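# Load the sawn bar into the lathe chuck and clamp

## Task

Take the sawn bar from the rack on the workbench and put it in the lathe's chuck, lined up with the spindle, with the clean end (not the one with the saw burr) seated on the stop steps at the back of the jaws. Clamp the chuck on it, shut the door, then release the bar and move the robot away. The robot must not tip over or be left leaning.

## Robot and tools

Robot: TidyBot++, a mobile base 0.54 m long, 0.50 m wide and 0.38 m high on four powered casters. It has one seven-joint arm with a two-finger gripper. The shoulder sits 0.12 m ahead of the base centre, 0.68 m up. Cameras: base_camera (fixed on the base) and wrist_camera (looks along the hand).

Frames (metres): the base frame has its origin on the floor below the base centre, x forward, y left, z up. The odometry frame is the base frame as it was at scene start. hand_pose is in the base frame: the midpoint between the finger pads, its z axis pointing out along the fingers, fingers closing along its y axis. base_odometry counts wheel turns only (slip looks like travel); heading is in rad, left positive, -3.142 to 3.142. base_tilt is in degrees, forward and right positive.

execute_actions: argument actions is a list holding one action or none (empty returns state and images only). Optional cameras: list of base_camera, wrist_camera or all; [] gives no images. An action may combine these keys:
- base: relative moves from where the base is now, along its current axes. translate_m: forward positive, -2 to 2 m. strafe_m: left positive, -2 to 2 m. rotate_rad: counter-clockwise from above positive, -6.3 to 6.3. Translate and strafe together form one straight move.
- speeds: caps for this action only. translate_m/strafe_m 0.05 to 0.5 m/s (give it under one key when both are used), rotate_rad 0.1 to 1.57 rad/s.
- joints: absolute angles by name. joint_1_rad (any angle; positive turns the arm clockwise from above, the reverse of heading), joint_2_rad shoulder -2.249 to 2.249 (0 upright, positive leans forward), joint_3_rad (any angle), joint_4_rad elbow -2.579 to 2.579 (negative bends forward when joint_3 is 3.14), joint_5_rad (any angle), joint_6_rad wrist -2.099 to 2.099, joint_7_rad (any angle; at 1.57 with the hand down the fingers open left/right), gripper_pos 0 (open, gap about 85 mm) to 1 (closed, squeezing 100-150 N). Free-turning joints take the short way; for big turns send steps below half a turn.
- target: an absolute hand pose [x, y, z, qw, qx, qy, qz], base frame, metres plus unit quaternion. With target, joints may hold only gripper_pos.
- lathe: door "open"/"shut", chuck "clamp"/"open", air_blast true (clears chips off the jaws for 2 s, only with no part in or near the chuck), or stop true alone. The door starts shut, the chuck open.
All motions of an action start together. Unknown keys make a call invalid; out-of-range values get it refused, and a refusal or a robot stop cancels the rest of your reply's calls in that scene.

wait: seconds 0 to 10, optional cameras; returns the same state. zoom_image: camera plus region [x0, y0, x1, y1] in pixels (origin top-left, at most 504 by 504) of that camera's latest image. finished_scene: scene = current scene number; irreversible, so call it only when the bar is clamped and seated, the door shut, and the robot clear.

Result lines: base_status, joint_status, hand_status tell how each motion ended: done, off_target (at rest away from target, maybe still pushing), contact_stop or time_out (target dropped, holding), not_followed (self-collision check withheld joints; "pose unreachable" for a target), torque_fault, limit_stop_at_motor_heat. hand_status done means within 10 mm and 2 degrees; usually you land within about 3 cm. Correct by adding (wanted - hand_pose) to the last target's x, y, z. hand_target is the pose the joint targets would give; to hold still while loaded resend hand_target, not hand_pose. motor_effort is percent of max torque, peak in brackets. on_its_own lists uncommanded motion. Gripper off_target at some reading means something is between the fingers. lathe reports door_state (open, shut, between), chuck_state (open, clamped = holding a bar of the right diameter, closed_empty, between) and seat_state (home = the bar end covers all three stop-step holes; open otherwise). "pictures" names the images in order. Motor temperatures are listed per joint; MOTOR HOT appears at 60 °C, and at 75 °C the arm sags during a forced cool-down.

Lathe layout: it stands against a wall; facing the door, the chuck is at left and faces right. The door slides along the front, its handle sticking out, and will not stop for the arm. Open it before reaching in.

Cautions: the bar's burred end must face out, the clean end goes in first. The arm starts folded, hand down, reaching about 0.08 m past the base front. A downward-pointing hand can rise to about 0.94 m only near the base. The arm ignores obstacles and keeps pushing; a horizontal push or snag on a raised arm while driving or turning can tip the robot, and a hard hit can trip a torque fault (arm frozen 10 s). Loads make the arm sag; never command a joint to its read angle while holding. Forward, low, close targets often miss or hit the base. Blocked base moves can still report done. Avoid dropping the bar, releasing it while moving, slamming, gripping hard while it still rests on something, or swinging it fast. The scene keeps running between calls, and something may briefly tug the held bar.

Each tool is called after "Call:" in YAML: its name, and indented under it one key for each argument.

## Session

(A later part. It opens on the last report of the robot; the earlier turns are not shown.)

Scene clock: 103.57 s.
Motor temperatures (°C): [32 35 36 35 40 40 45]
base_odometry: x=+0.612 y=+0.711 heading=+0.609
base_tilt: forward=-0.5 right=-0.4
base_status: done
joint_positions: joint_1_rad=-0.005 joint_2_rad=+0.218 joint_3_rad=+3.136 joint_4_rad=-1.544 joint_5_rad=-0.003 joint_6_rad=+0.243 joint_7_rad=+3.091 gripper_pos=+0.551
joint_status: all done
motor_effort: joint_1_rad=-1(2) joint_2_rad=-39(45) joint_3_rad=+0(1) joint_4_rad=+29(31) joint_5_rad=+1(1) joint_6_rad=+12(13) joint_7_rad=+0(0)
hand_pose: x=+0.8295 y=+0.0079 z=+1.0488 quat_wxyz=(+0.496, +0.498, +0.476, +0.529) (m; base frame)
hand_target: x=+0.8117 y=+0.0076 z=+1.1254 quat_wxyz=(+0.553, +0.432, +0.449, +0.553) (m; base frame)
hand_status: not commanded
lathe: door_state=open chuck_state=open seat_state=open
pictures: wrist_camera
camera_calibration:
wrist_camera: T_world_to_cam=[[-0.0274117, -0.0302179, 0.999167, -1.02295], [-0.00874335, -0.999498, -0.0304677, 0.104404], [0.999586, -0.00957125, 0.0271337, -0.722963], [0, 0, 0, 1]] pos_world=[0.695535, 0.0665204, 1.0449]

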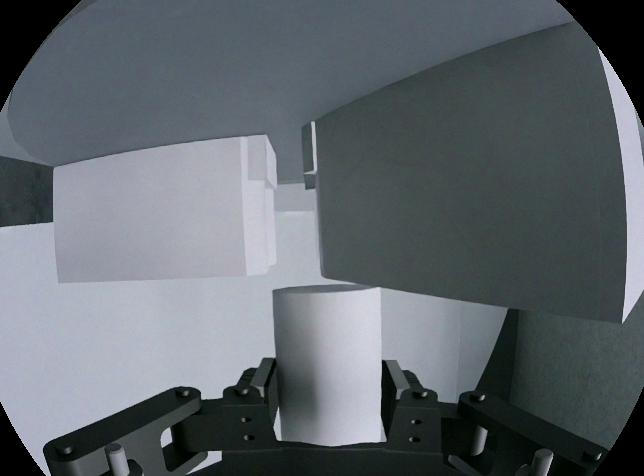

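Call:
execute_actions:
  actions:
    - {"joints":{"joint_4_rad":-1.53},"base":{"translate_m":0.003},"speeds":{"translate_m":0.05}}
  cameras: ["wrist_camera"]

Scene clock: 106.33 s.
Motor temperatures (°C): [32 35 36 35 40 40 45]
base_odometry: x=+0.615 y=+0.713 heading=+0.609
base_tilt: forward=-0.5 right=-0.4
base_status: done
joint_positions: joint_1_rad=-0.005 joint_2_rad=+0.217 joint_3_rad=+3.136 joint_4_rad=-1.545 joint_5_rad=-0.003 joint_6_rad=+0.244 joint_7_rad=+3.091 gripper_pos=+0.551
joint_status: all done
motor_effort: joint_1_rad=-1(2) joint_2_rad=-39(44) joint_3_rad=-1(1) joint_4_rad=+29(30) joint_5_rad=+1(1) joint_6_rad=+13(13) joint_7_rad=+0(1)
hand_pose: x=+0.8288 y=+0.0079 z=+1.0493 quat_wxyz=(+0.496, +0.498, +0.475, +0.529) (m; base frame)
hand_target: x=+0.8122 y=+0.0076 z=+1.1137 quat_wxyz=(+0.549, +0.438, +0.454, +0.549) (m; base frame)
hand_status: not commanded
lathe: door_state=open chuck_state=open seat_state=open
pictures: wrist_camera
camera_calibration:
wrist_camera: T_world_to_cam=[[-0.0284084, -0.0301601, 0.999141, -1.02263], [-0.00870335, -0.999499, -0.0304183, 0.10433], [0.999559, -0.00956001, 0.0281317, -0.72337], [0, 0, 0, 1]] pos_world=[0.694907, 0.0665198, 1.04527]

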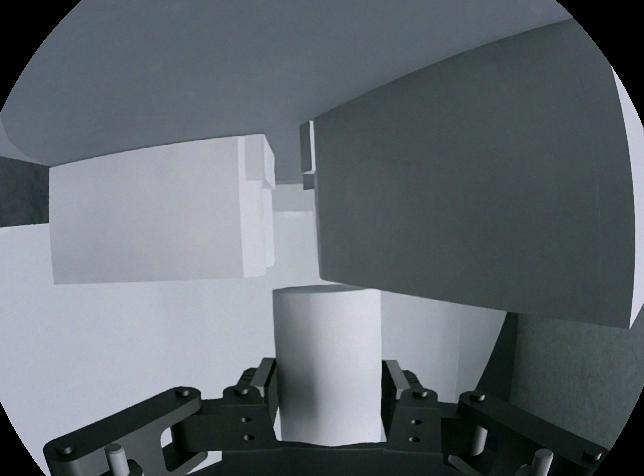

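Call:
execute_actions:
  actions:
    - {"joints":{"joint_4_rad":-1.545}}
  cameras: []

Call:
execute_actions:
  actions:
    - {"joints":{"joint_4_rad":-1.552}}
  cameras: ["wrist_camera"]

Scene clock: 107.20 s.
Motor temperatures (°C): [32 35 36 35 40 40 45]
base_odometry: x=+0.615 y=+0.713 heading=+0.609
base_tilt: forward=-0.6 right=-0.4
base_status: not commanded
joint_positions: joint_1_rad=-0.005 joint_2_rad=+0.217 joint_3_rad=+3.136 joint_4_rad=-1.551 joint_5_rad=-0.003 joint_6_rad=+0.244 joint_7_rad=+3.091 gripper_pos=+0.551
joint_status: all done
motor_effort: joint_1_rad=-1(1) joint_2_rad=-38(39) joint_3_rad=-1(1) joint_4_rad=+29(30) joint_5_rad=+1(1) joint_6_rad=+12(13) joint_7_rad=+0(1)
hand_pose: x=+0.8286 y=+0.0079 z=+1.0457 quat_wxyz=(+0.495, +0.499, +0.477, +0.528) (m; base frame)
hand_target: x=+0.8124 y=+0.0076 z=+1.1044 quat_wxyz=(+0.545, +0.442, +0.459, +0.545) (m; base frame)
hand_status: not commanded
lathe: door_state=open chuck_state=open seat_state=open
pictures: none
No camera images: "cameras" was empty.

Scene clock: 107.67 s.
Motor temperatures (°C): [32 35 36 35 40 40 45]
base_odometry: x=+0.615 y=+0.713 heading=+0.609
base_tilt: forward=-0.6 right=-0.4
base_status: not commanded
joint_positions: joint_1_rad=-0.005 joint_2_rad=+0.217 joint_3_rad=+3.136 joint_4_rad=-1.555 joint_5_rad=-0.003 joint_6_rad=+0.244 joint_7_rad=+3.091 gripper_pos=+0.551
joint_status: all done
motor_effort: joint_1_rad=-1(1) joint_2_rad=-39(39) joint_3_rad=-1(1) joint_4_rad=+29(29) joint_5_rad=+1(2) joint_6_rad=+12(13) joint_7_rad=+0(1)
hand_pose: x=+0.8284 y=+0.0079 z=+1.0435 quat_wxyz=(+0.494, +0.500, +0.478, +0.527) (m; base frame)
hand_target: x=+0.8124 y=+0.0077 z=+1.1001 quat_wxyz=(+0.543, +0.444, +0.460, +0.544) (m; base frame)
hand_status: not commanded
lathe: door_state=open chuck_state=open seat_state=open
pictures: wrist_camera
camera_calibration:
wrist_camera: T_world_to_cam=[[-0.0190449, -0.0300656, 0.999366, -1.0248], [-0.00897722, -0.999502, -0.0302408, 0.104192], [0.999778, -0.00954746, 0.0187655, -0.713172], [0, 0, 0, 1]] pos_world=[0.694433, 0.0665202, 1.04068]

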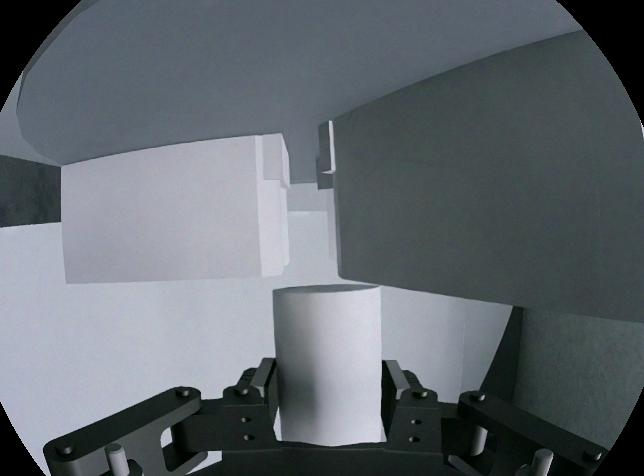

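Call:
zoom_image:
  camera: "wrist_camera"
  region: [220, 100, 420, 300]

Scaled by 2.520.

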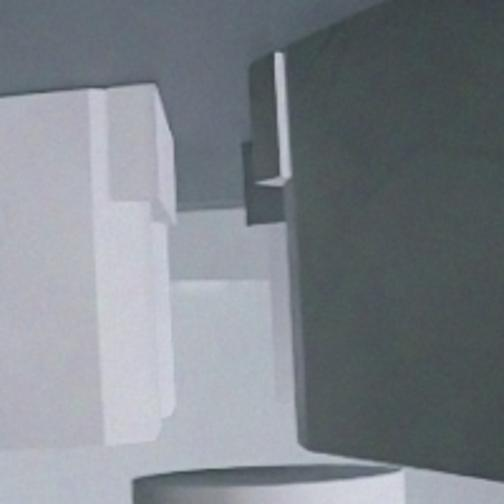

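Call:
execute_actions:
  actions:
    - {"joints":{"joint_4_rad":-1.517},"base":{"translate_m":0.001,"strafe_m":0.008},"speeds":{"translate_m":0.05}}
  cameras: ["wrist_camera"]

Call:
zoom_image:
  camera: "wrist_camera"
  region: [220, 100, 420, 300]

Scene clock: 110.37 s.
Motor temperatures (°C): [32 35 36 35 40 40 45]
base_odometry: x=+0.611 y=+0.720 heading=+0.609
base_tilt: forward=-0.6 right=-0.4
base_status: done
joint_positions: joint_1_rad=-0.005 joint_2_rad=+0.216 joint_3_rad=+3.137 joint_4_rad=-1.542 joint_5_rad=-0.003 joint_6_rad=+0.245 joint_7_rad=+3.091 gripper_pos=+0.551
joint_status: all done
motor_effort: joint_1_rad=-1(3) joint_2_rad=-38(40) joint_3_rad=+0(3) joint_4_rad=+28(30) joint_5_rad=+2(2) joint_6_rad=+12(13) joint_7_rad=+0(1)
hand_pose: x=+0.8287 y=+0.0075 z=+1.0523 quat_wxyz=(+0.498, +0.497, +0.474, +0.530) (m; base frame)
hand_target: x=+0.8119 y=+0.0076 z=+1.1217 quat_wxyz=(+0.551, +0.434, +0.451, +0.552) (m; base frame)
hand_status: not commanded
lathe: door_state=open chuck_state=open seat_state=open
pictures: wrist_camera
camera_calibration:
wrist_camera: T_world_to_cam=[[-0.0335718, -0.0299551, 0.998987, -1.02112], [-0.00904352, -0.999501, -0.0302744, 0.104208], [0.999395, -0.0100507, 0.0332842, -0.728594], [0, 0, 0, 1]] pos_world=[0.694815, 0.0662453, 1.04749]

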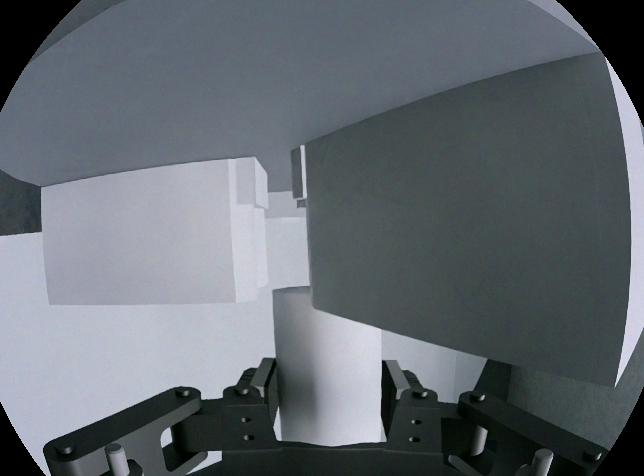

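Scaled by 2.520.

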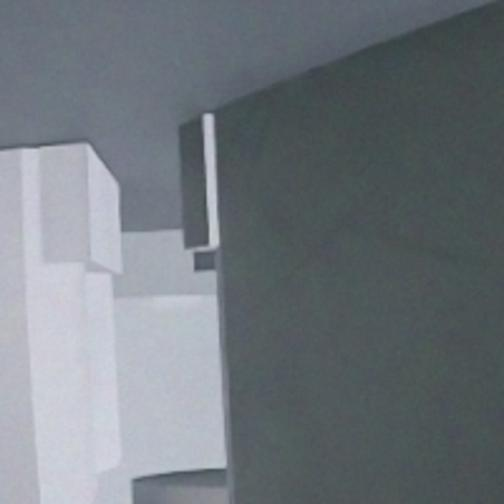

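Call:
execute_actions:
  actions:
    - {"joints":{"joint_4_rad":-1.54}}
  cameras: []

Call:
execute_actions:
  actions:
    - {"joints":{"joint_4_rad":-1.543}}
  cameras: ["wrist_camera"]

Call:
zoom_image:
  camera: "wrist_camera"
  region: [220, 100, 420, 320]

Scene clock: 111.47 s.
Motor temperatures (°C): [32 35 36 35 40 40 45]
base_odometry: x=+0.611 y=+0.720 heading=+0.609
base_tilt: forward=-0.5 right=-0.4
base_status: not commanded
joint_positions: joint_1_rad=-0.005 joint_2_rad=+0.216 joint_3_rad=+3.137 joint_4_rad=-1.550 joint_5_rad=-0.003 joint_6_rad=+0.245 joint_7_rad=+3.091 gripper_pos=+0.551
joint_status: all done
motor_effort: joint_1_rad=-1(1) joint_2_rad=-37(40) joint_3_rad=+0(1) joint_4_rad=+28(30) joint_5_rad=+0(2) joint_6_rad=+12(13) joint_7_rad=+0(0)
hand_pose: x=+0.8284 y=+0.0075 z=+1.0477 quat_wxyz=(+0.496, +0.498, +0.476, +0.529) (m; base frame)
hand_target: x=+0.8123 y=+0.0076 z=+1.1075 quat_wxyz=(+0.546, +0.440, +0.457, +0.547) (m; base frame)
hand_status: not commanded
lathe: door_state=open chuck_state=open seat_state=open
pictures: none
No camera images: "cameras" was empty.

Scene clock: 111.87 s.
Motor temperatures (°C): [32 35 36 35 40 40 45]
base_odometry: x=+0.611 y=+0.720 heading=+0.609
base_tilt: forward=-0.5 right=-0.4
base_status: not commanded
joint_positions: joint_1_rad=-0.005 joint_2_rad=+0.216 joint_3_rad=+3.137 joint_4_rad=-1.550 joint_5_rad=-0.003 joint_6_rad=+0.245 joint_7_rad=+3.091 gripper_pos=+0.551
joint_status: all done
motor_effort: joint_1_rad=-1(1) joint_2_rad=-38(39) joint_3_rad=+0(1) joint_4_rad=+28(30) joint_5_rad=+1(2) joint_6_rad=+12(13) joint_7_rad=+0(1)
hand_pose: x=+0.8283 y=+0.0075 z=+1.0476 quat_wxyz=(+0.496, +0.498, +0.476, +0.528) (m; base frame)
hand_target: x=+0.8124 y=+0.0076 z=+1.1057 quat_wxyz=(+0.546, +0.441, +0.458, +0.546) (m; base frame)
hand_status: not commanded
lathe: door_state=open chuck_state=open seat_state=open
pictures: wrist_camera
camera_calibration:
wrist_camera: T_world_to_cam=[[-0.0261476, -0.0298839, 0.999211, -1.02288], [-0.00926025, -0.999503, -0.030135, 0.1041], [0.999615, -0.0100409, 0.0258579, -0.720504], [0, 0, 0, 1]] pos_world=[0.694445, 0.0662457, 1.04384]

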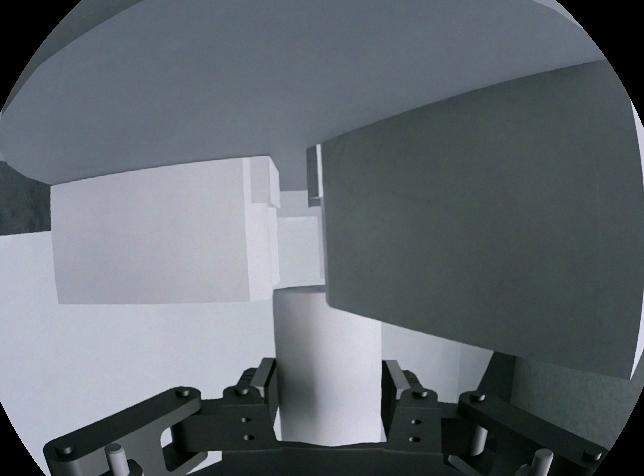

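Scaled by 2.291.

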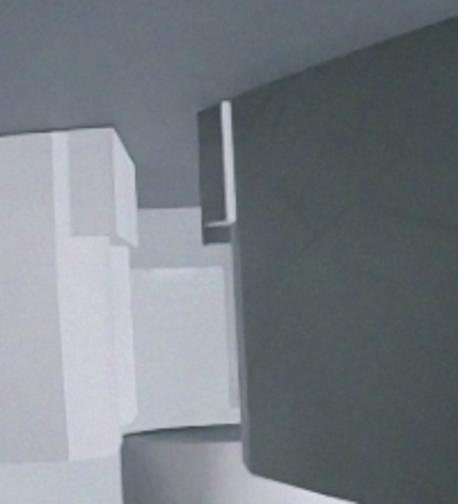

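Call:
execute_actions:
  actions:
    - {"base":{"strafe_m":0.01},"speeds":{"strafe_m":0.05}}
  cameras: ["wrist_camera"]

Call:
zoom_image:
  camera: "wrist_camera"
  region: [220, 120, 420, 340]

Scene clock: 113.03 s.
Motor temperatures (°C): [32 35 36 35 40 40 45]
base_odometry: x=+0.605 y=+0.728 heading=+0.609
base_tilt: forward=-0.5 right=-0.4
base_status: done
joint_positions: joint_1_rad=+0.001 joint_2_rad=+0.216 joint_3_rad=+3.142 joint_4_rad=-1.550 joint_5_rad=-0.003 joint_6_rad=+0.245 joint_7_rad=+3.091 gripper_pos=+0.551
joint_status: not commanded
motor_effort: joint_1_rad=-1(4) joint_2_rad=-37(40) joint_3_rad=-1(3) joint_4_rad=+29(30) joint_5_rad=+1(2) joint_6_rad=+12(13) joint_7_rad=+0(1)
hand_pose: x=+0.8284 y=+0.0005 z=+1.0478 quat_wxyz=(+0.499, +0.500, +0.473, +0.526) (m; base frame)
hand_target: x=+0.8124 y=+0.0076 z=+1.1057 quat_wxyz=(+0.546, +0.441, +0.458, +0.546) (m; base frame)
hand_status: not commanded
lathe: door_state=open chuck_state=open seat_state=open
pictures: wrist_camera
camera_calibration:
wrist_camera: T_world_to_cam=[[-0.0270604, -0.0283667, 0.999231, -1.02255], [-0.0196677, -0.999389, -0.0289038, 0.10442], [0.99944, -0.0204347, 0.026486, -0.721156], [0, 0, 0, 1]] pos_world=[0.695135, 0.0606134, 1.04389]

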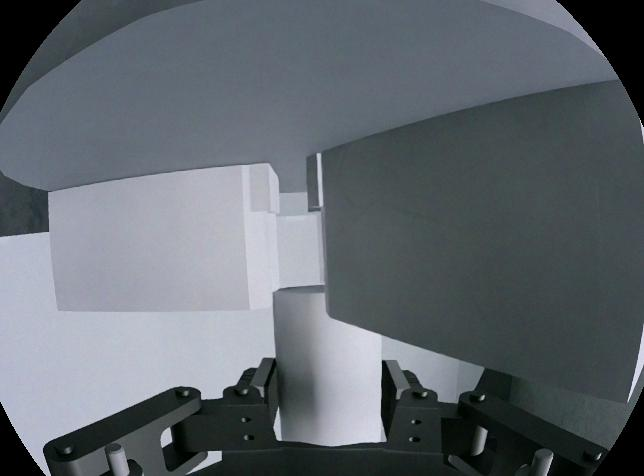

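Scaled by 2.291.

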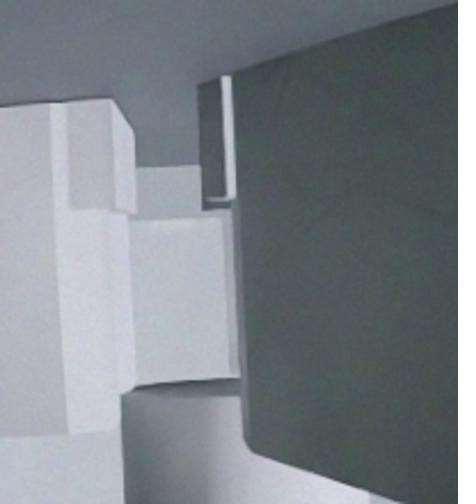

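Call:
execute_actions:
  actions:
    - {"base":{"strafe_m":-0.012},"speeds":{"strafe_m":0.05}}
  cameras: ["wrist_camera"]

Call:
zoom_image:
  camera: "wrist_camera"
  region: [260, 270, 400, 450]

Scene clock: 115.37 s.
Motor temperatures (°C): [32 35 36 35 40 40 45]
base_odometry: x=+0.612 y=+0.718 heading=+0.609
base_tilt: forward=-0.6 right=-0.4
base_status: done
joint_positions: joint_1_rad=+0.002 joint_2_rad=+0.216 joint_3_rad=+3.142 joint_4_rad=-1.550 joint_5_rad=-0.003 joint_6_rad=+0.245 joint_7_rad=+3.091 gripper_pos=+0.551
joint_status: not commanded
motor_effort: joint_1_rad=-1(3) joint_2_rad=-37(40) joint_3_rad=-1(2) joint_4_rad=+29(30) joint_5_rad=+1(1) joint_6_rad=+12(13) joint_7_rad=+0(1)
hand_pose: x=+0.8284 y=-0.0005 z=+1.0479 quat_wxyz=(+0.499, +0.501, +0.473, +0.525) (m; base frame)
hand_target: x=+0.8124 y=+0.0076 z=+1.1057 quat_wxyz=(+0.546, +0.441, +0.458, +0.546) (m; base frame)
hand_status: not commanded
lathe: door_state=open chuck_state=open seat_state=open
pictures: wrist_camera
camera_calibration:
wrist_camera: T_world_to_cam=[[-0.0271596, -0.0281642, 0.999234, -1.02254], [-0.0211062, -0.999364, -0.0287415, 0.10443], [0.999408, -0.0218706, 0.0265479, -0.721198], [0, 0, 0, 1]] pos_world=[0.695203, 0.0597911, 1.04391]

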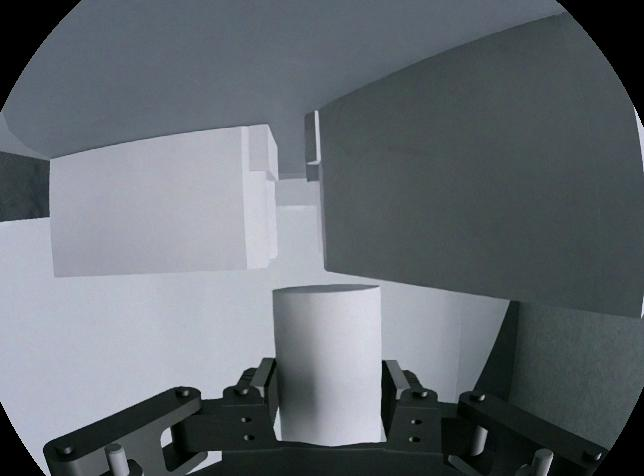

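Scaled by 2.800.

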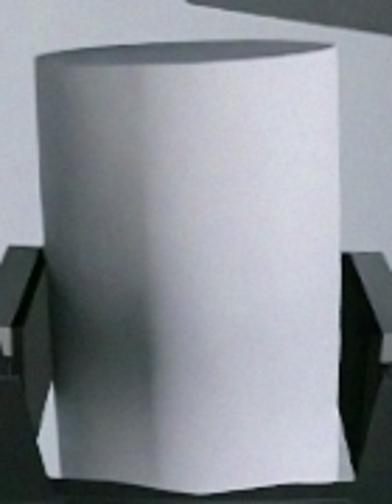

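Call:
execute_actions:
  actions:
    - {"joints":{"joint_1_rad":-0.02},"base":{"strafe_m":-0.016},"speeds":{"strafe_m":0.05}}
  cameras: ["wrist_camera"]

Call:
zoom_image:
  camera: "wrist_camera"
  region: [260, 270, 400, 330]

Call:
zoom_image:
  camera: "wrist_camera"
  region: [230, 90, 370, 290]

Scene clock: 118.73 s.
Motor temperatures (°C): [32 35 36 35 40 40 45]
base_odometry: x=+0.621 y=+0.705 heading=+0.609
base_tilt: forward=-0.6 right=-0.4
base_status: done
joint_positions: joint_1_rad=-0.012 joint_2_rad=+0.216 joint_3_rad=+3.142 joint_4_rad=-1.550 joint_5_rad=-0.003 joint_6_rad=+0.245 joint_7_rad=+3.091 gripper_pos=+0.551
joint_status: all done
motor_effort: joint_1_rad=-1(5) joint_2_rad=-39(40) joint_3_rad=+0(3) joint_4_rad=+28(30) joint_5_rad=+1(2) joint_6_rad=+13(13) joint_7_rad=+0(1)
hand_pose: x=+0.8283 y=+0.0092 z=+1.0479 quat_wxyz=(+0.496, +0.497, +0.477, +0.529) (m; base frame)
hand_target: x=+0.8121 y=+0.0215 z=+1.1057 quat_wxyz=(+0.540, +0.437, +0.462, +0.551) (m; base frame)
hand_status: not commanded
lathe: door_state=open chuck_state=open seat_state=open
pictures: wrist_camera
camera_calibration:
wrist_camera: T_world_to_cam=[[-0.0268634, -0.0283991, 0.999236, -1.02255], [-0.00742542, -0.999563, -0.0286081, 0.102685], [0.999612, -0.00818826, 0.0266408, -0.721311], [0, 0, 0, 1]] pos_world=[0.694324, 0.0676941, 1.04393]

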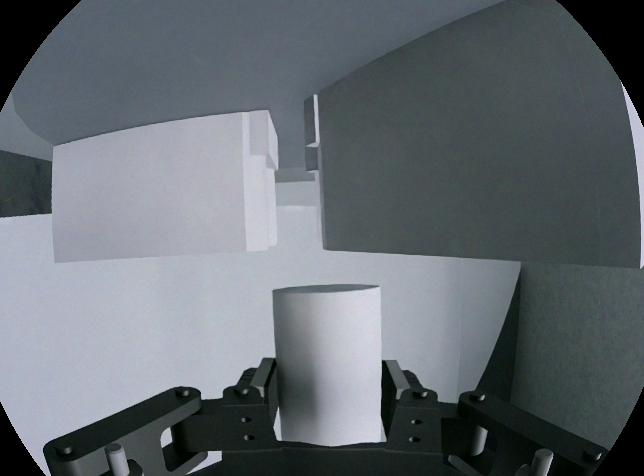

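Scaled by 3.600.

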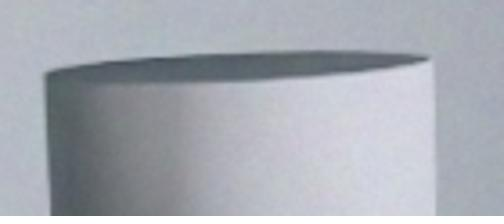

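Scaled by 2.520.

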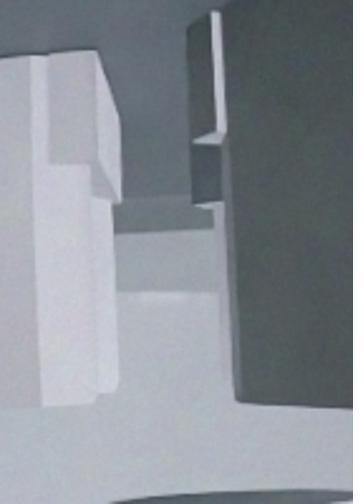

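Call:
execute_actions:
  actions:
    - {"joints":{"joint_4_rad":-1.549},"base":{"strafe_m":0.012},"speeds":{"strafe_m":0.05}}
  cameras: []

Call:
execute_actions:
  actions:
    - {"base":{"strafe_m":0.007},"speeds":{"strafe_m":0.05}}
  cameras: ["wrist_camera"]

Call:
zoom_image:
  camera: "wrist_camera"
  region: [230, 130, 390, 330]

Scene clock: 122.17 s.
Motor temperatures (°C): [32 35 36 35 40 40 45]
base_odometry: x=+0.614 y=+0.715 heading=+0.609
base_tilt: forward=-0.5 right=-0.4
base_status: done
joint_positions: joint_1_rad=-0.016 joint_2_rad=+0.216 joint_3_rad=+3.141 joint_4_rad=-1.552 joint_5_rad=-0.003 joint_6_rad=+0.245 joint_7_rad=+3.091 gripper_pos=+0.551
joint_status: all done
motor_effort: joint_1_rad=-1(4) joint_2_rad=-39(40) joint_3_rad=+0(3) joint_4_rad=+29(30) joint_5_rad=+1(1) joint_6_rad=+12(13) joint_7_rad=+0(1)
hand_pose: x=+0.8281 y=+0.0129 z=+1.0465 quat_wxyz=(+0.494, +0.497, +0.478, +0.530) (m; base frame)
hand_target: x=+0.8121 y=+0.0215 z=+1.1020 quat_wxyz=(+0.539, +0.438, +0.464, +0.550) (m; base frame)
hand_status: not commanded
lathe: door_state=open chuck_state=open seat_state=open
pictures: none
No camera images: "cameras" was empty.

Scene clock: 122.77 s.
Motor temperatures (°C): [32 35 36 35 40 40 45]
base_odometry: x=+0.610 y=+0.721 heading=+0.609
base_tilt: forward=-0.6 right=-0.4
base_status: done
joint_positions: joint_1_rad=-0.014 joint_2_rad=+0.215 joint_3_rad=+3.144 joint_4_rad=-1.552 joint_5_rad=-0.003 joint_6_rad=+0.246 joint_7_rad=+3.091 gripper_pos=+0.551
joint_status: not commanded
motor_effort: joint_1_rad=-2(5) joint_2_rad=-38(39) joint_3_rad=-1(3) joint_4_rad=+28(30) joint_5_rad=+0(2) joint_6_rad=+12(13) joint_7_rad=+0(1)
hand_pose: x=+0.8281 y=+0.0096 z=+1.0467 quat_wxyz=(+0.496, +0.498, +0.477, +0.528) (m; base frame)
hand_target: x=+0.8121 y=+0.0215 z=+1.1020 quat_wxyz=(+0.539, +0.438, +0.464, +0.550) (m; base frame)
hand_status: not commanded
lathe: door_state=open chuck_state=open seat_state=open
pictures: wrist_camera
camera_calibration:
wrist_camera: T_world_to_cam=[[-0.0252357, -0.027824, 0.999294, -1.02281], [-0.00713699, -0.999582, -0.0280122, 0.102179], [0.999656, -0.00783886, 0.0250266, -0.71943], [0, 0, 0, 1]] pos_world=[0.6941, 0.068038, 1.04295]

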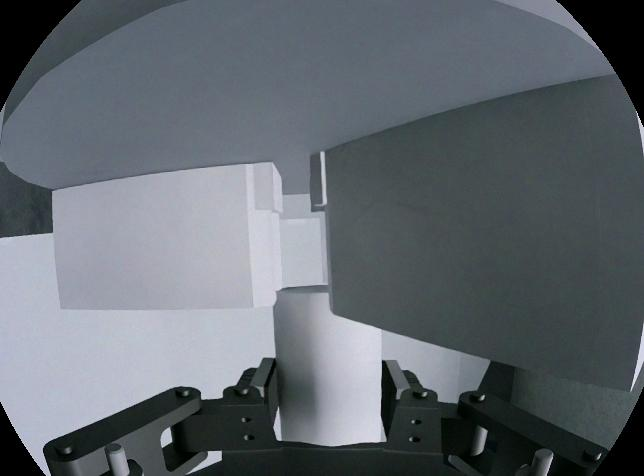

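Scaled by 2.520.

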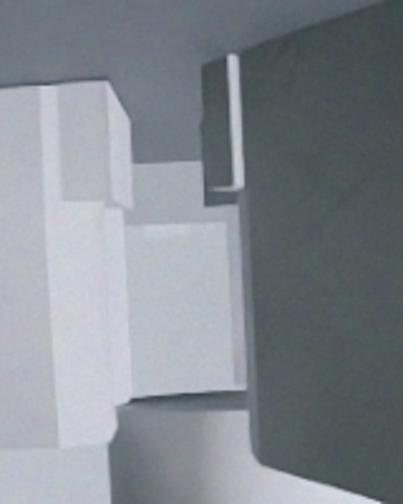

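Call:
zoom_image:
  camera: "wrist_camera"
  region: [250, 270, 310, 330]

Call:
zoom_image:
  camera: "wrist_camera"
  region: [300, 270, 360, 330]

Scaled by 8.400.

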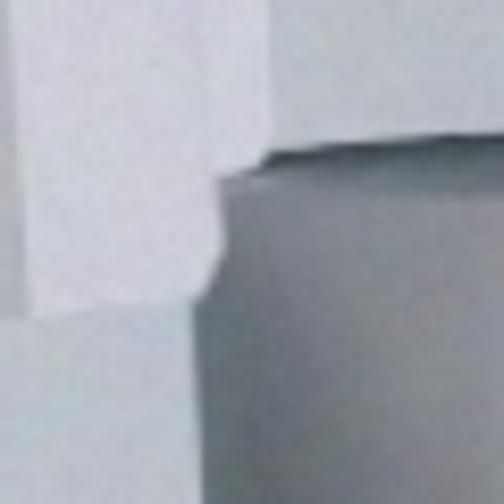

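Scaled by 8.400.

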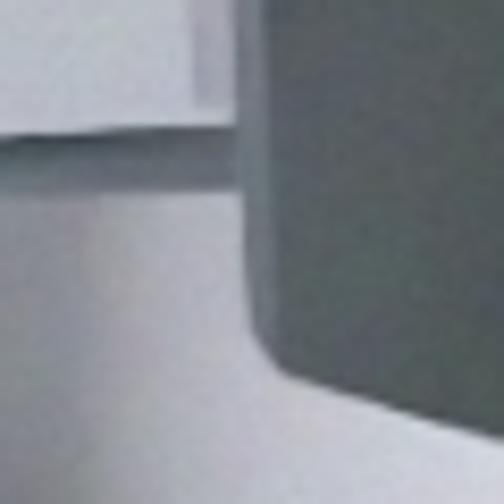

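Call:
execute_actions:
  actions:
    - {"base":{"strafe_m":-0.006,"translate_m":0.0015},"speeds":{"strafe_m":0.05}}
  cameras: []

Call:
execute_actions:
  actions:
    - {"base":{"strafe_m":0.01},"speeds":{"strafe_m":0.05}}
  cameras: ["wrist_camera"]

Call:
zoom_image:
  camera: "wrist_camera"
  region: [250, 250, 350, 350]

Scene clock: 126.80 s.
Motor temperatures (°C): [32 36 36 35 40 40 45]
base_odometry: x=+0.615 y=+0.717 heading=+0.609
base_tilt: forward=-0.6 right=-0.4
base_status: done
joint_positions: joint_1_rad=-0.016 joint_2_rad=+0.215 joint_3_rad=+3.143 joint_4_rad=-1.552 joint_5_rad=-0.002 joint_6_rad=+0.246 joint_7_rad=+3.091 gripper_pos=+0.551
joint_status: not commanded
motor_effort: joint_1_rad=-1(5) joint_2_rad=-36(40) joint_3_rad=+0(4) joint_4_rad=+28(30) joint_5_rad=+0(2) joint_6_rad=+12(13) joint_7_rad=-1(1)
hand_pose: x=+0.8279 y=+0.0113 z=+1.0469 quat_wxyz=(+0.495, +0.497, +0.478, +0.529) (m; base frame)
hand_target: x=+0.8121 y=+0.0215 z=+1.1020 quat_wxyz=(+0.539, +0.438, +0.464, +0.550) (m; base frame)
hand_status: not commanded
lathe: door_state=open chuck_state=open seat_state=open
pictures: none
No camera images: "cameras" was empty.

Scene clock: 127.43 s.
Motor temperatures (°C): [32 36 36 35 40 40 45]
base_odometry: x=+0.609 y=+0.725 heading=+0.609
base_tilt: forward=-0.6 right=-0.4
base_status: done
joint_positions: joint_1_rad=-0.012 joint_2_rad=+0.215 joint_3_rad=+3.148 joint_4_rad=-1.552 joint_5_rad=-0.002 joint_6_rad=+0.247 joint_7_rad=+3.091 gripper_pos=+0.551
joint_status: not commanded
motor_effort: joint_1_rad=-3(4) joint_2_rad=-38(41) joint_3_rad=-2(3) joint_4_rad=+28(30) joint_5_rad=+1(2) joint_6_rad=+12(13) joint_7_rad=+0(1)
hand_pose: x=+0.8280 y=+0.0059 z=+1.0471 quat_wxyz=(+0.497, +0.499, +0.476, +0.527) (m; base frame)
hand_target: x=+0.8121 y=+0.0215 z=+1.1020 quat_wxyz=(+0.539, +0.438, +0.464, +0.550) (m; base frame)
hand_status: not commanded
lathe: door_state=open chuck_state=open seat_state=open
pictures: wrist_camera
camera_calibration:
wrist_camera: T_world_to_cam=[[-0.0262452, -0.0267848, 0.999297, -1.02243], [-0.0126407, -0.999552, -0.0271237, 0.102147], [0.999576, -0.0133437, 0.0258949, -0.72012], [0, 0, 0, 1]] pos_world=[0.694272, 0.0651063, 1.04313]

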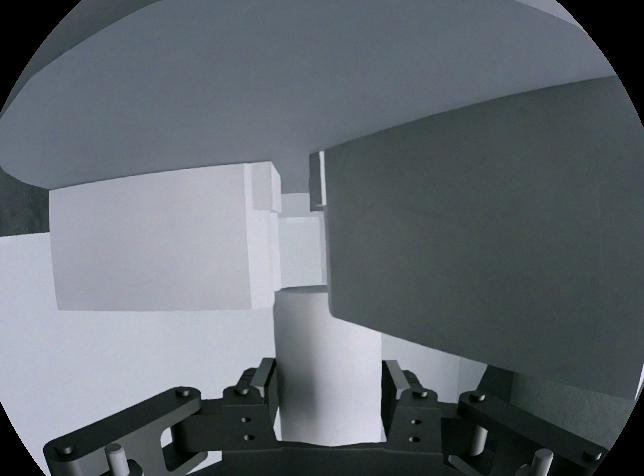

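Scaled by 5.040.

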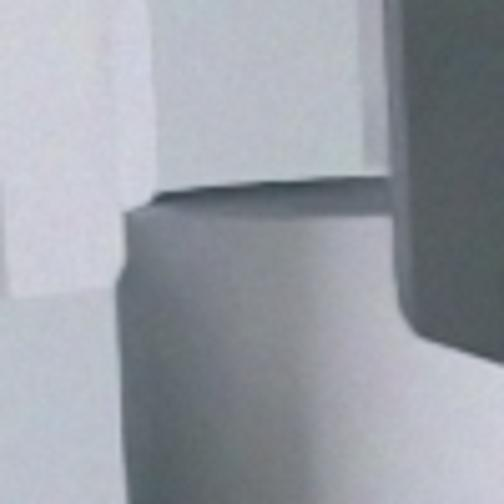

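Call:
execute_actions:
  actions:
    - {"base":{"strafe_m":-0.008,"translate_m":-0.0035},"speeds":{"strafe_m":0.05}}
  cameras: []

Call:
execute_actions:
  actions:
    - {"base":{"strafe_m":0.012},"speeds":{"strafe_m":0.05}}
  cameras: ["wrist_camera"]

Call:
zoom_image:
  camera: "wrist_camera"
  region: [250, 250, 350, 350]

Scene clock: 130.97 s.
Motor temperatures (°C): [32 36 36 35 40 40 45]
base_odometry: x=+0.611 y=+0.717 heading=+0.608
base_tilt: forward=-0.5 right=-0.4
base_status: done
joint_positions: joint_1_rad=-0.016 joint_2_rad=+0.214 joint_3_rad=+3.144 joint_4_rad=-1.552 joint_5_rad=-0.002 joint_6_rad=+0.247 joint_7_rad=+3.091 gripper_pos=+0.551
joint_status: not commanded
motor_effort: joint_1_rad=-2(4) joint_2_rad=-39(41) joint_3_rad=+0(2) joint_4_rad=+28(30) joint_5_rad=+1(2) joint_6_rad=+12(13) joint_7_rad=+0(1)
hand_pose: x=+0.8277 y=+0.0109 z=+1.0474 quat_wxyz=(+0.495, +0.497, +0.477, +0.529) (m; base frame)
hand_target: x=+0.8121 y=+0.0215 z=+1.1020 quat_wxyz=(+0.539, +0.438, +0.464, +0.550) (m; base frame)
hand_status: not commanded
lathe: door_state=open chuck_state=open seat_state=open
pictures: none
No camera images: "cameras" was empty.

Scene clock: 131.63 s.
Motor temperatures (°C): [32 36 36 35 40 40 45]
base_odometry: x=+0.604 y=+0.727 heading=+0.608
base_tilt: forward=-0.5 right=-0.4
base_status: done
joint_positions: joint_1_rad=-0.010 joint_2_rad=+0.214 joint_3_rad=+3.150 joint_4_rad=-1.552 joint_5_rad=-0.002 joint_6_rad=+0.247 joint_7_rad=+3.091 gripper_pos=+0.551
joint_status: not commanded
motor_effort: joint_1_rad=-3(5) joint_2_rad=-37(39) joint_3_rad=-2(4) joint_4_rad=+28(29) joint_5_rad=+1(2) joint_6_rad=+12(13) joint_7_rad=+0(1)
hand_pose: x=+0.8279 y=+0.0029 z=+1.0476 quat_wxyz=(+0.499, +0.499, +0.475, +0.526) (m; base frame)
hand_target: x=+0.8121 y=+0.0215 z=+1.1020 quat_wxyz=(+0.539, +0.438, +0.464, +0.550) (m; base frame)
hand_status: not commanded
lathe: door_state=open chuck_state=open seat_state=open
pictures: wrist_camera
camera_calibration:
wrist_camera: T_world_to_cam=[[-0.0274198, -0.0260439, 0.999285, -1.02203], [-0.0171463, -0.999501, -0.02652, 0.102218], [0.999477, -0.0178612, 0.0269596, -0.721069], [0, 0, 0, 1]] pos_world=[0.694421, 0.0626704, 1.04345]

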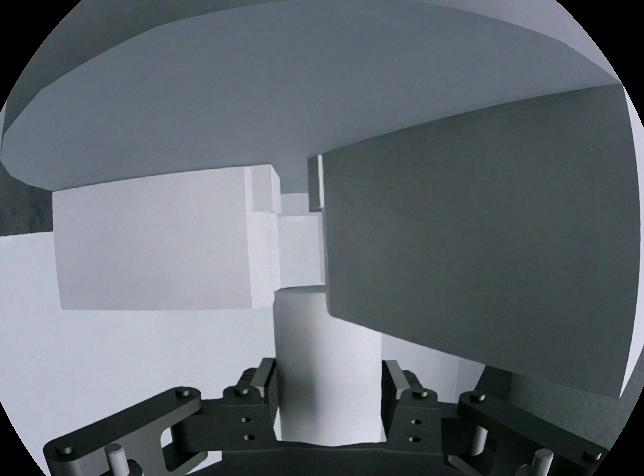

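Scaled by 5.040.

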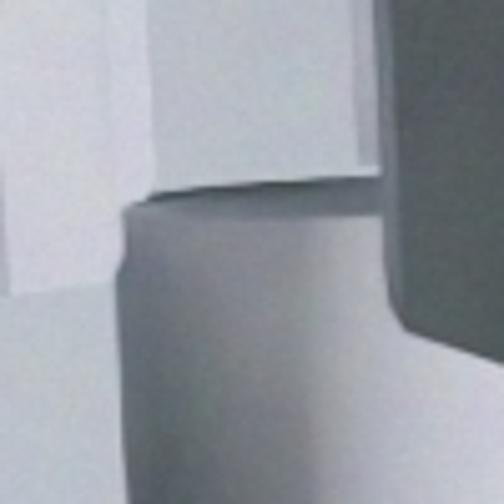

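Call:
execute_actions:
  actions:
    - {"joints":{"joint_1_rad":-0.035},"base":{"strafe_m":0.004},"speeds":{"strafe_m":0.05}}
  cameras: ["wrist_camera"]

Call:
zoom_image:
  camera: "wrist_camera"
  region: [250, 250, 350, 350]

Scene clock: 132.87 s.
Motor temperatures (°C): [32 36 36 35 40 40 45]
base_odometry: x=+0.602 y=+0.730 heading=+0.608
base_tilt: forward=-0.6 right=-0.4
base_status: done
joint_positions: joint_1_rad=-0.011 joint_2_rad=+0.214 joint_3_rad=+3.157 joint_4_rad=-1.552 joint_5_rad=-0.002 joint_6_rad=+0.247 joint_7_rad=+3.091 gripper_pos=+0.551
joint_status: all done
motor_effort: joint_1_rad=-5(9) joint_2_rad=-38(39) joint_3_rad=-4(7) joint_4_rad=+28(29) joint_5_rad=+1(2) joint_6_rad=+11(13) joint_7_rad=+0(1)
hand_pose: x=+0.8279 y=-0.0004 z=+1.0476 quat_wxyz=(+0.501, +0.500, +0.474, +0.524) (m; base frame)
hand_target: x=+0.8117 y=+0.0319 z=+1.1020 quat_wxyz=(+0.535, +0.435, +0.467, +0.554) (m; base frame)
hand_status: not commanded
lathe: door_state=open chuck_state=open seat_state=open
pictures: wrist_camera
camera_calibration:
wrist_camera: T_world_to_cam=[[-0.0277217, -0.0244891, 0.999316, -1.02194], [-0.022542, -0.99943, -0.0251172, 0.101905], [0.999361, -0.0232229, 0.0271539, -0.721305], [0, 0, 0, 1]] pos_world=[0.694811, 0.0600699, 1.04339]

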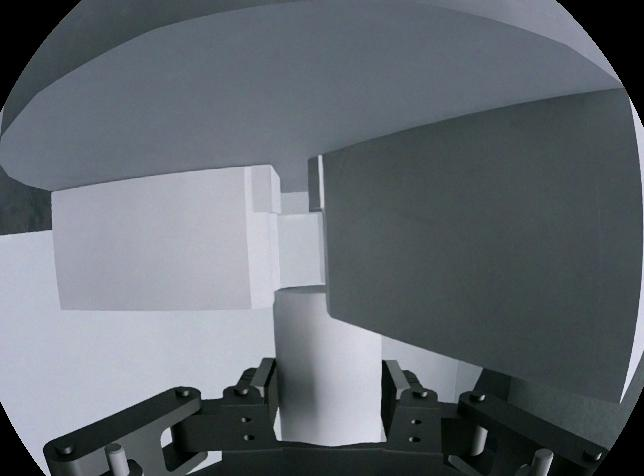

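Scaled by 5.040.

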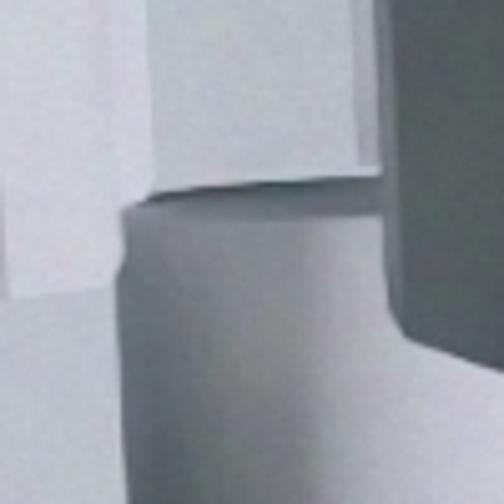

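Call:
execute_actions:
  actions:
    - {"joints":{"joint_1_rad":-0.03},"base":{"strafe_m":-0.016,"translate_m":-0.003},"speeds":{"strafe_m":0.05}}
  cameras: []

Call:
execute_actions:
  actions:
    - {"base":{"strafe_m":0.01},"speeds":{"strafe_m":0.05}}
  cameras: ["wrist_camera"]

Call:
zoom_image:
  camera: "wrist_camera"
  region: [250, 250, 350, 350]

Scene clock: 135.17 s.
Motor temperatures (°C): [32 36 36 35 40 40 45]
base_odometry: x=+0.609 y=+0.715 heading=+0.608
base_tilt: forward=-0.6 right=-0.4
base_status: done
joint_positions: joint_1_rad=-0.021 joint_2_rad=+0.214 joint_3_rad=+3.147 joint_4_rad=-1.552 joint_5_rad=-0.002 joint_6_rad=+0.247 joint_7_rad=+3.091 gripper_pos=+0.551
joint_status: all done
motor_effort: joint_1_rad=-1(5) joint_2_rad=-38(40) joint_3_rad=+0(4) joint_4_rad=+29(29) joint_5_rad=+1(2) joint_6_rad=+12(13) joint_7_rad=+0(1)
hand_pose: x=+0.8277 y=+0.0122 z=+1.0477 quat_wxyz=(+0.495, +0.496, +0.478, +0.529) (m; base frame)
hand_target: x=+0.8119 y=+0.0284 z=+1.1020 quat_wxyz=(+0.536, +0.436, +0.466, +0.553) (m; base frame)
hand_status: not commanded
lathe: door_state=open chuck_state=open seat_state=open
pictures: none
No camera images: "cameras" was empty.

Scene clock: 135.80 s.
Motor temperatures (°C): [32 36 36 35 40 40 45]
base_odometry: x=+0.603 y=+0.724 heading=+0.609
base_tilt: forward=-0.5 right=-0.4
base_status: done
joint_positions: joint_1_rad=-0.015 joint_2_rad=+0.214 joint_3_rad=+3.153 joint_4_rad=-1.552 joint_5_rad=-0.002 joint_6_rad=+0.248 joint_7_rad=+3.091 gripper_pos=+0.551
joint_status: not commanded
motor_effort: joint_1_rad=-4(6) joint_2_rad=-38(40) joint_3_rad=-3(4) joint_4_rad=+29(30) joint_5_rad=+1(2) joint_6_rad=+11(13) joint_7_rad=+0(1)
hand_pose: x=+0.8278 y=+0.0052 z=+1.0480 quat_wxyz=(+0.499, +0.498, +0.475, +0.527) (m; base frame)
hand_target: x=+0.8119 y=+0.0284 z=+1.1020 quat_wxyz=(+0.536, +0.436, +0.466, +0.553) (m; base frame)
hand_status: not commanded
lathe: door_state=open chuck_state=open seat_state=open
pictures: wrist_camera
camera_calibration:
wrist_camera: T_world_to_cam=[[-0.028354, -0.02518, 0.999281, -1.02156], [-0.014259, -0.999571, -0.0255919, 0.101111], [0.999496, -0.0149744, 0.0279828, -0.722083], [0, 0, 0, 1]] pos_world=[0.694196, 0.0645318, 1.04362]

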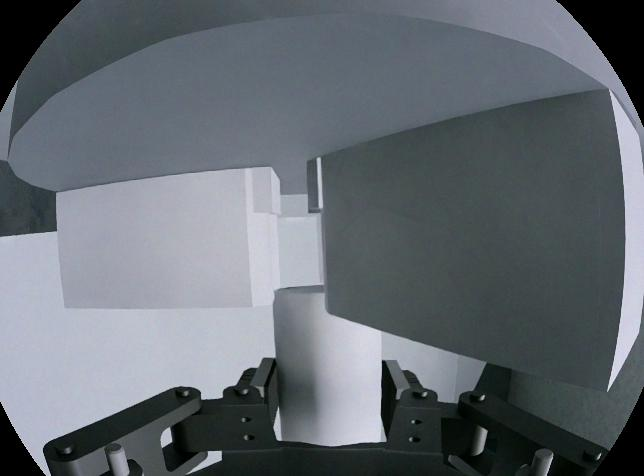

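Scaled by 5.040.

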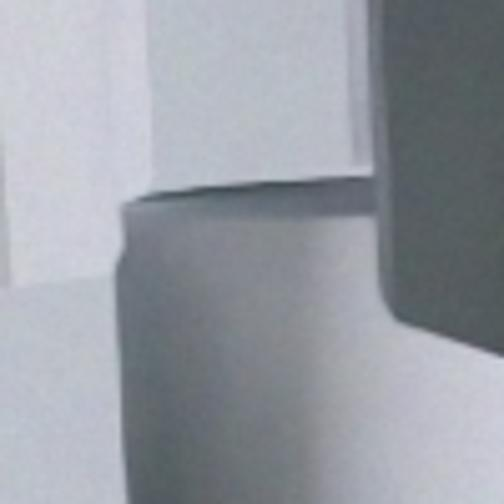

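Call:
zoom_image:
  camera: "wrist_camera"
  region: [266, 278, 296, 308]

Call:
zoom_image:
  camera: "wrist_camera"
  region: [306, 278, 336, 308]

Scaled by 16.800.

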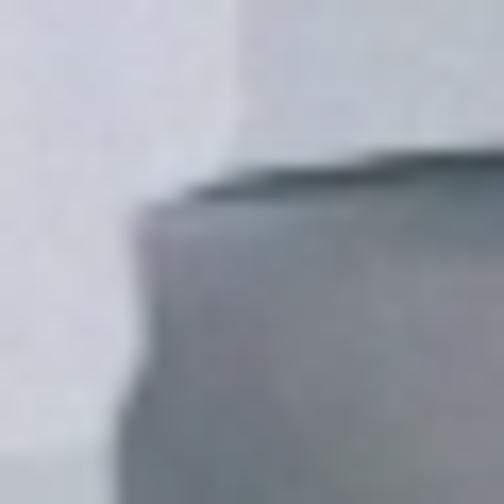

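Scaled by 16.800.

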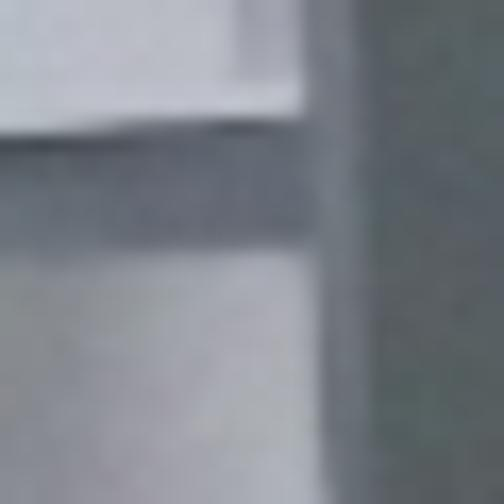

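Call:
execute_actions:
  actions:
    - {"joints":{"joint_4_rad":-1.555},"base":{"strafe_m":-0.008},"speeds":{"strafe_m":0.05}}
  cameras: []

Call:
execute_actions:
  actions:
    - {"base":{"strafe_m":0.01},"speeds":{"strafe_m":0.05}}
  cameras: ["wrist_camera"]

Call:
zoom_image:
  camera: "wrist_camera"
  region: [250, 250, 350, 350]

Scene clock: 138.33 s.
Motor temperatures (°C): [32 36 36 35 40 40 45]
base_odometry: x=+0.608 y=+0.717 heading=+0.608
base_tilt: forward=-0.5 right=-0.4
base_status: done
joint_positions: joint_1_rad=-0.021 joint_2_rad=+0.214 joint_3_rad=+3.148 joint_4_rad=-1.557 joint_5_rad=-0.002 joint_6_rad=+0.248 joint_7_rad=+3.091 gripper_pos=+0.551
joint_status: all done
motor_effort: joint_1_rad=-1(4) joint_2_rad=-38(39) joint_3_rad=+0(3) joint_4_rad=+29(29) joint_5_rad=+1(2) joint_6_rad=+12(13) joint_7_rad=+0(1)
hand_pose: x=+0.8274 y=+0.0125 z=+1.0452 quat_wxyz=(+0.495, +0.497, +0.479, +0.529) (m; base frame)
hand_target: x=+0.8119 y=+0.0284 z=+1.0983 quat_wxyz=(+0.535, +0.437, +0.468, +0.551) (m; base frame)
hand_status: not commanded
lathe: door_state=open chuck_state=open seat_state=open
pictures: none
No camera images: "cameras" was empty.

Scene clock: 138.97 s.
Motor temperatures (°C): [32 36 36 35 40 40 45]
base_odometry: x=+0.602 y=+0.725 heading=+0.609
base_tilt: forward=-0.6 right=-0.4
base_status: done
joint_positions: joint_1_rad=-0.014 joint_2_rad=+0.214 joint_3_rad=+3.155 joint_4_rad=-1.557 joint_5_rad=-0.002 joint_6_rad=+0.248 joint_7_rad=+3.091 gripper_pos=+0.551
joint_status: not commanded
motor_effort: joint_1_rad=-4(7) joint_2_rad=-37(39) joint_3_rad=-3(5) joint_4_rad=+28(29) joint_5_rad=+1(2) joint_6_rad=+12(13) joint_7_rad=+0(1)
hand_pose: x=+0.8276 y=+0.0027 z=+1.0452 quat_wxyz=(+0.499, +0.500, +0.476, +0.525) (m; base frame)
hand_target: x=+0.8119 y=+0.0284 z=+1.0983 quat_wxyz=(+0.535, +0.437, +0.468, +0.551) (m; base frame)
hand_status: not commanded
lathe: door_state=open chuck_state=open seat_state=open
pictures: wrist_camera
camera_calibration:
wrist_camera: T_world_to_cam=[[-0.0241074, -0.0245801, 0.999407, -1.02255], [-0.017988, -0.999525, -0.0250169, 0.101088], [0.999548, -0.0185804, 0.0236538, -0.717375], [0, 0, 0, 1]] pos_world=[0.694218, 0.0625769, 1.04144]

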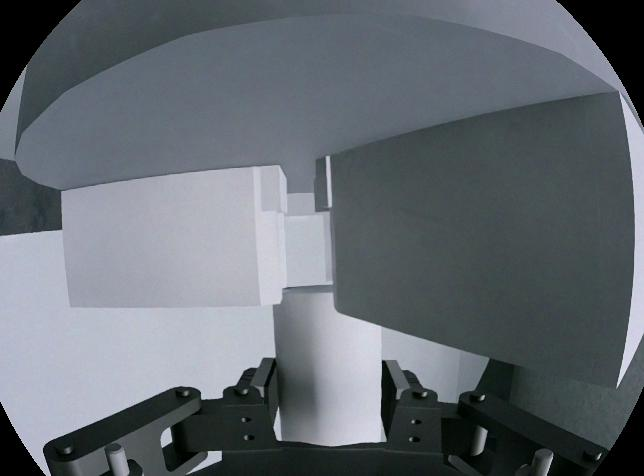

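Scaled by 5.040.

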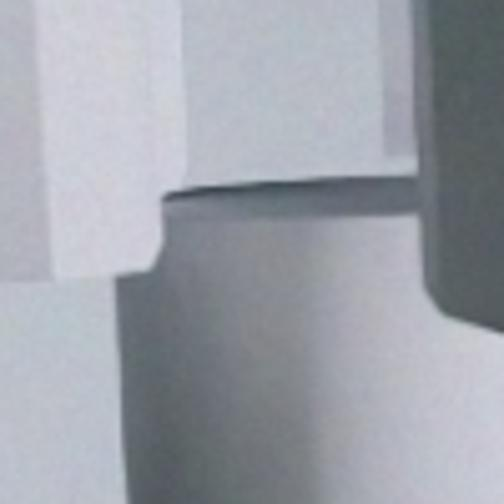

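Call:
execute_actions:
  actions: []
  cameras: ["base_camera"]

Scene clock: 147.67 s.
Motor temperatures (°C): [32 36 36 35 40 40 45]
base_odometry: x=+0.602 y=+0.725 heading=+0.609
base_tilt: forward=-0.6 right=-0.4
base_status: done
joint_positions: joint_1_rad=-0.014 joint_2_rad=+0.214 joint_3_rad=+3.155 joint_4_rad=-1.557 joint_5_rad=-0.002 joint_6_rad=+0.248 joint_7_rad=+3.091 gripper_pos=+0.551
joint_status: not commanded
motor_effort: joint_1_rad=-4(7) joint_2_rad=-37(39) joint_3_rad=-3(5) joint_4_rad=+28(29) joint_5_rad=+1(2) joint_6_rad=+12(13) joint_7_rad=+0(1)
hand_pose: x=+0.8276 y=+0.0028 z=+1.0452 quat_wxyz=(+0.499, +0.500, +0.476, +0.525) (m; base frame)
hand_target: x=+0.8119 y=+0.0284 z=+1.0983 quat_wxyz=(+0.535, +0.437, +0.468, +0.551) (m; base frame)
hand_status: not commanded
lathe: door_state=open chuck_state=open seat_state=open
pictures: base_camera

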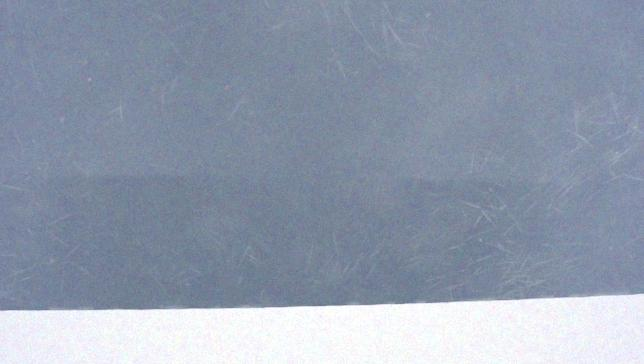

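Call:
execute_actions:
  actions:
    - {"base":{"strafe_m":-0.09}}
  cameras: []

Call:
execute_actions:
  actions:
    - {"base":{"rotate_rad":0.065},"speeds":{"rotate_rad":0.2}}

Scene clock: 151.47 s.
Motor temperatures (°C): [32 36 36 35 40 40 45]
base_odometry: x=+0.653 y=+0.651 heading=+0.609
base_tilt: forward=-0.6 right=-0.4
base_status: done
joint_positions: joint_1_rad=-0.026 joint_2_rad=+0.214 joint_3_rad=+3.143 joint_4_rad=-1.557 joint_5_rad=-0.001 joint_6_rad=+0.248 joint_7_rad=+3.091 gripper_pos=+0.551
joint_status: not commanded
motor_effort: joint_1_rad=-1(5) joint_2_rad=-38(42) joint_3_rad=+0(3) joint_4_rad=+28(29) joint_5_rad=+1(2) joint_6_rad=+13(13) joint_7_rad=+0(0)
hand_pose: x=+0.8272 y=+0.0186 z=+1.0451 quat_wxyz=(+0.492, +0.495, +0.481, +0.531) (m; base frame)
hand_target: x=+0.8119 y=+0.0284 z=+1.0983 quat_wxyz=(+0.535, +0.437, +0.468, +0.551) (m; base frame)
hand_status: not commanded
lathe: door_state=open chuck_state=open seat_state=open
pictures: none
No camera images: "cameras" was empty.

Scene clock: 152.27 s.
Motor temperatures (°C): [32 36 36 35 40 40 45]
base_odometry: x=+0.654 y=+0.651 heading=+0.674
base_tilt: forward=-0.5 right=-0.4
base_status: done
joint_positions: joint_1_rad=-0.033 joint_2_rad=+0.214 joint_3_rad=+3.138 joint_4_rad=-1.557 joint_5_rad=-0.001 joint_6_rad=+0.248 joint_7_rad=+3.091 gripper_pos=+0.551
joint_status: not commanded
motor_effort: joint_1_rad=-1(6) joint_2_rad=-38(40) joint_3_rad=+0(4) joint_4_rad=+29(30) joint_5_rad=+1(2) joint_6_rad=+13(13) joint_7_rad=+0(0)
hand_pose: x=+0.8268 y=+0.0273 z=+1.0451 quat_wxyz=(+0.488, +0.492, +0.484, +0.534) (m; base frame)
hand_target: x=+0.8119 y=+0.0284 z=+1.0983 quat_wxyz=(+0.535, +0.437, +0.468, +0.551) (m; base frame)
hand_status: not commanded
lathe: door_state=open chuck_state=open seat_state=open
pictures: base_camera, wrist_camera
camera_calibration:
wrist_camera: T_world_to_cam=[[-0.0227911, -0.0278483, 0.999352, -1.02276], [0.0187008, -0.999449, -0.0274245, 0.0978203], [0.999565, 0.0180637, 0.0232993, -0.716778], [0, 0, 0, 1]] pos_world=[0.691327, 0.0822321, 1.04148]

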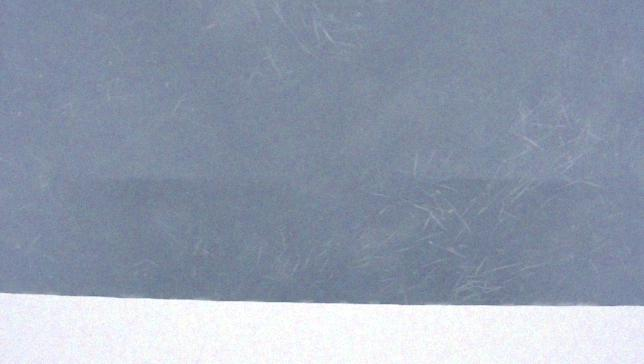

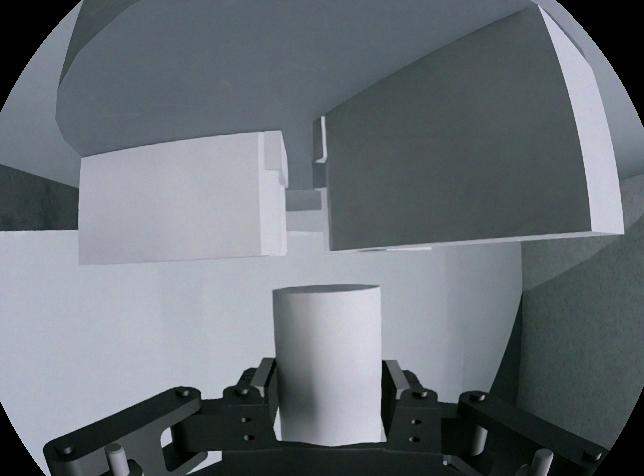

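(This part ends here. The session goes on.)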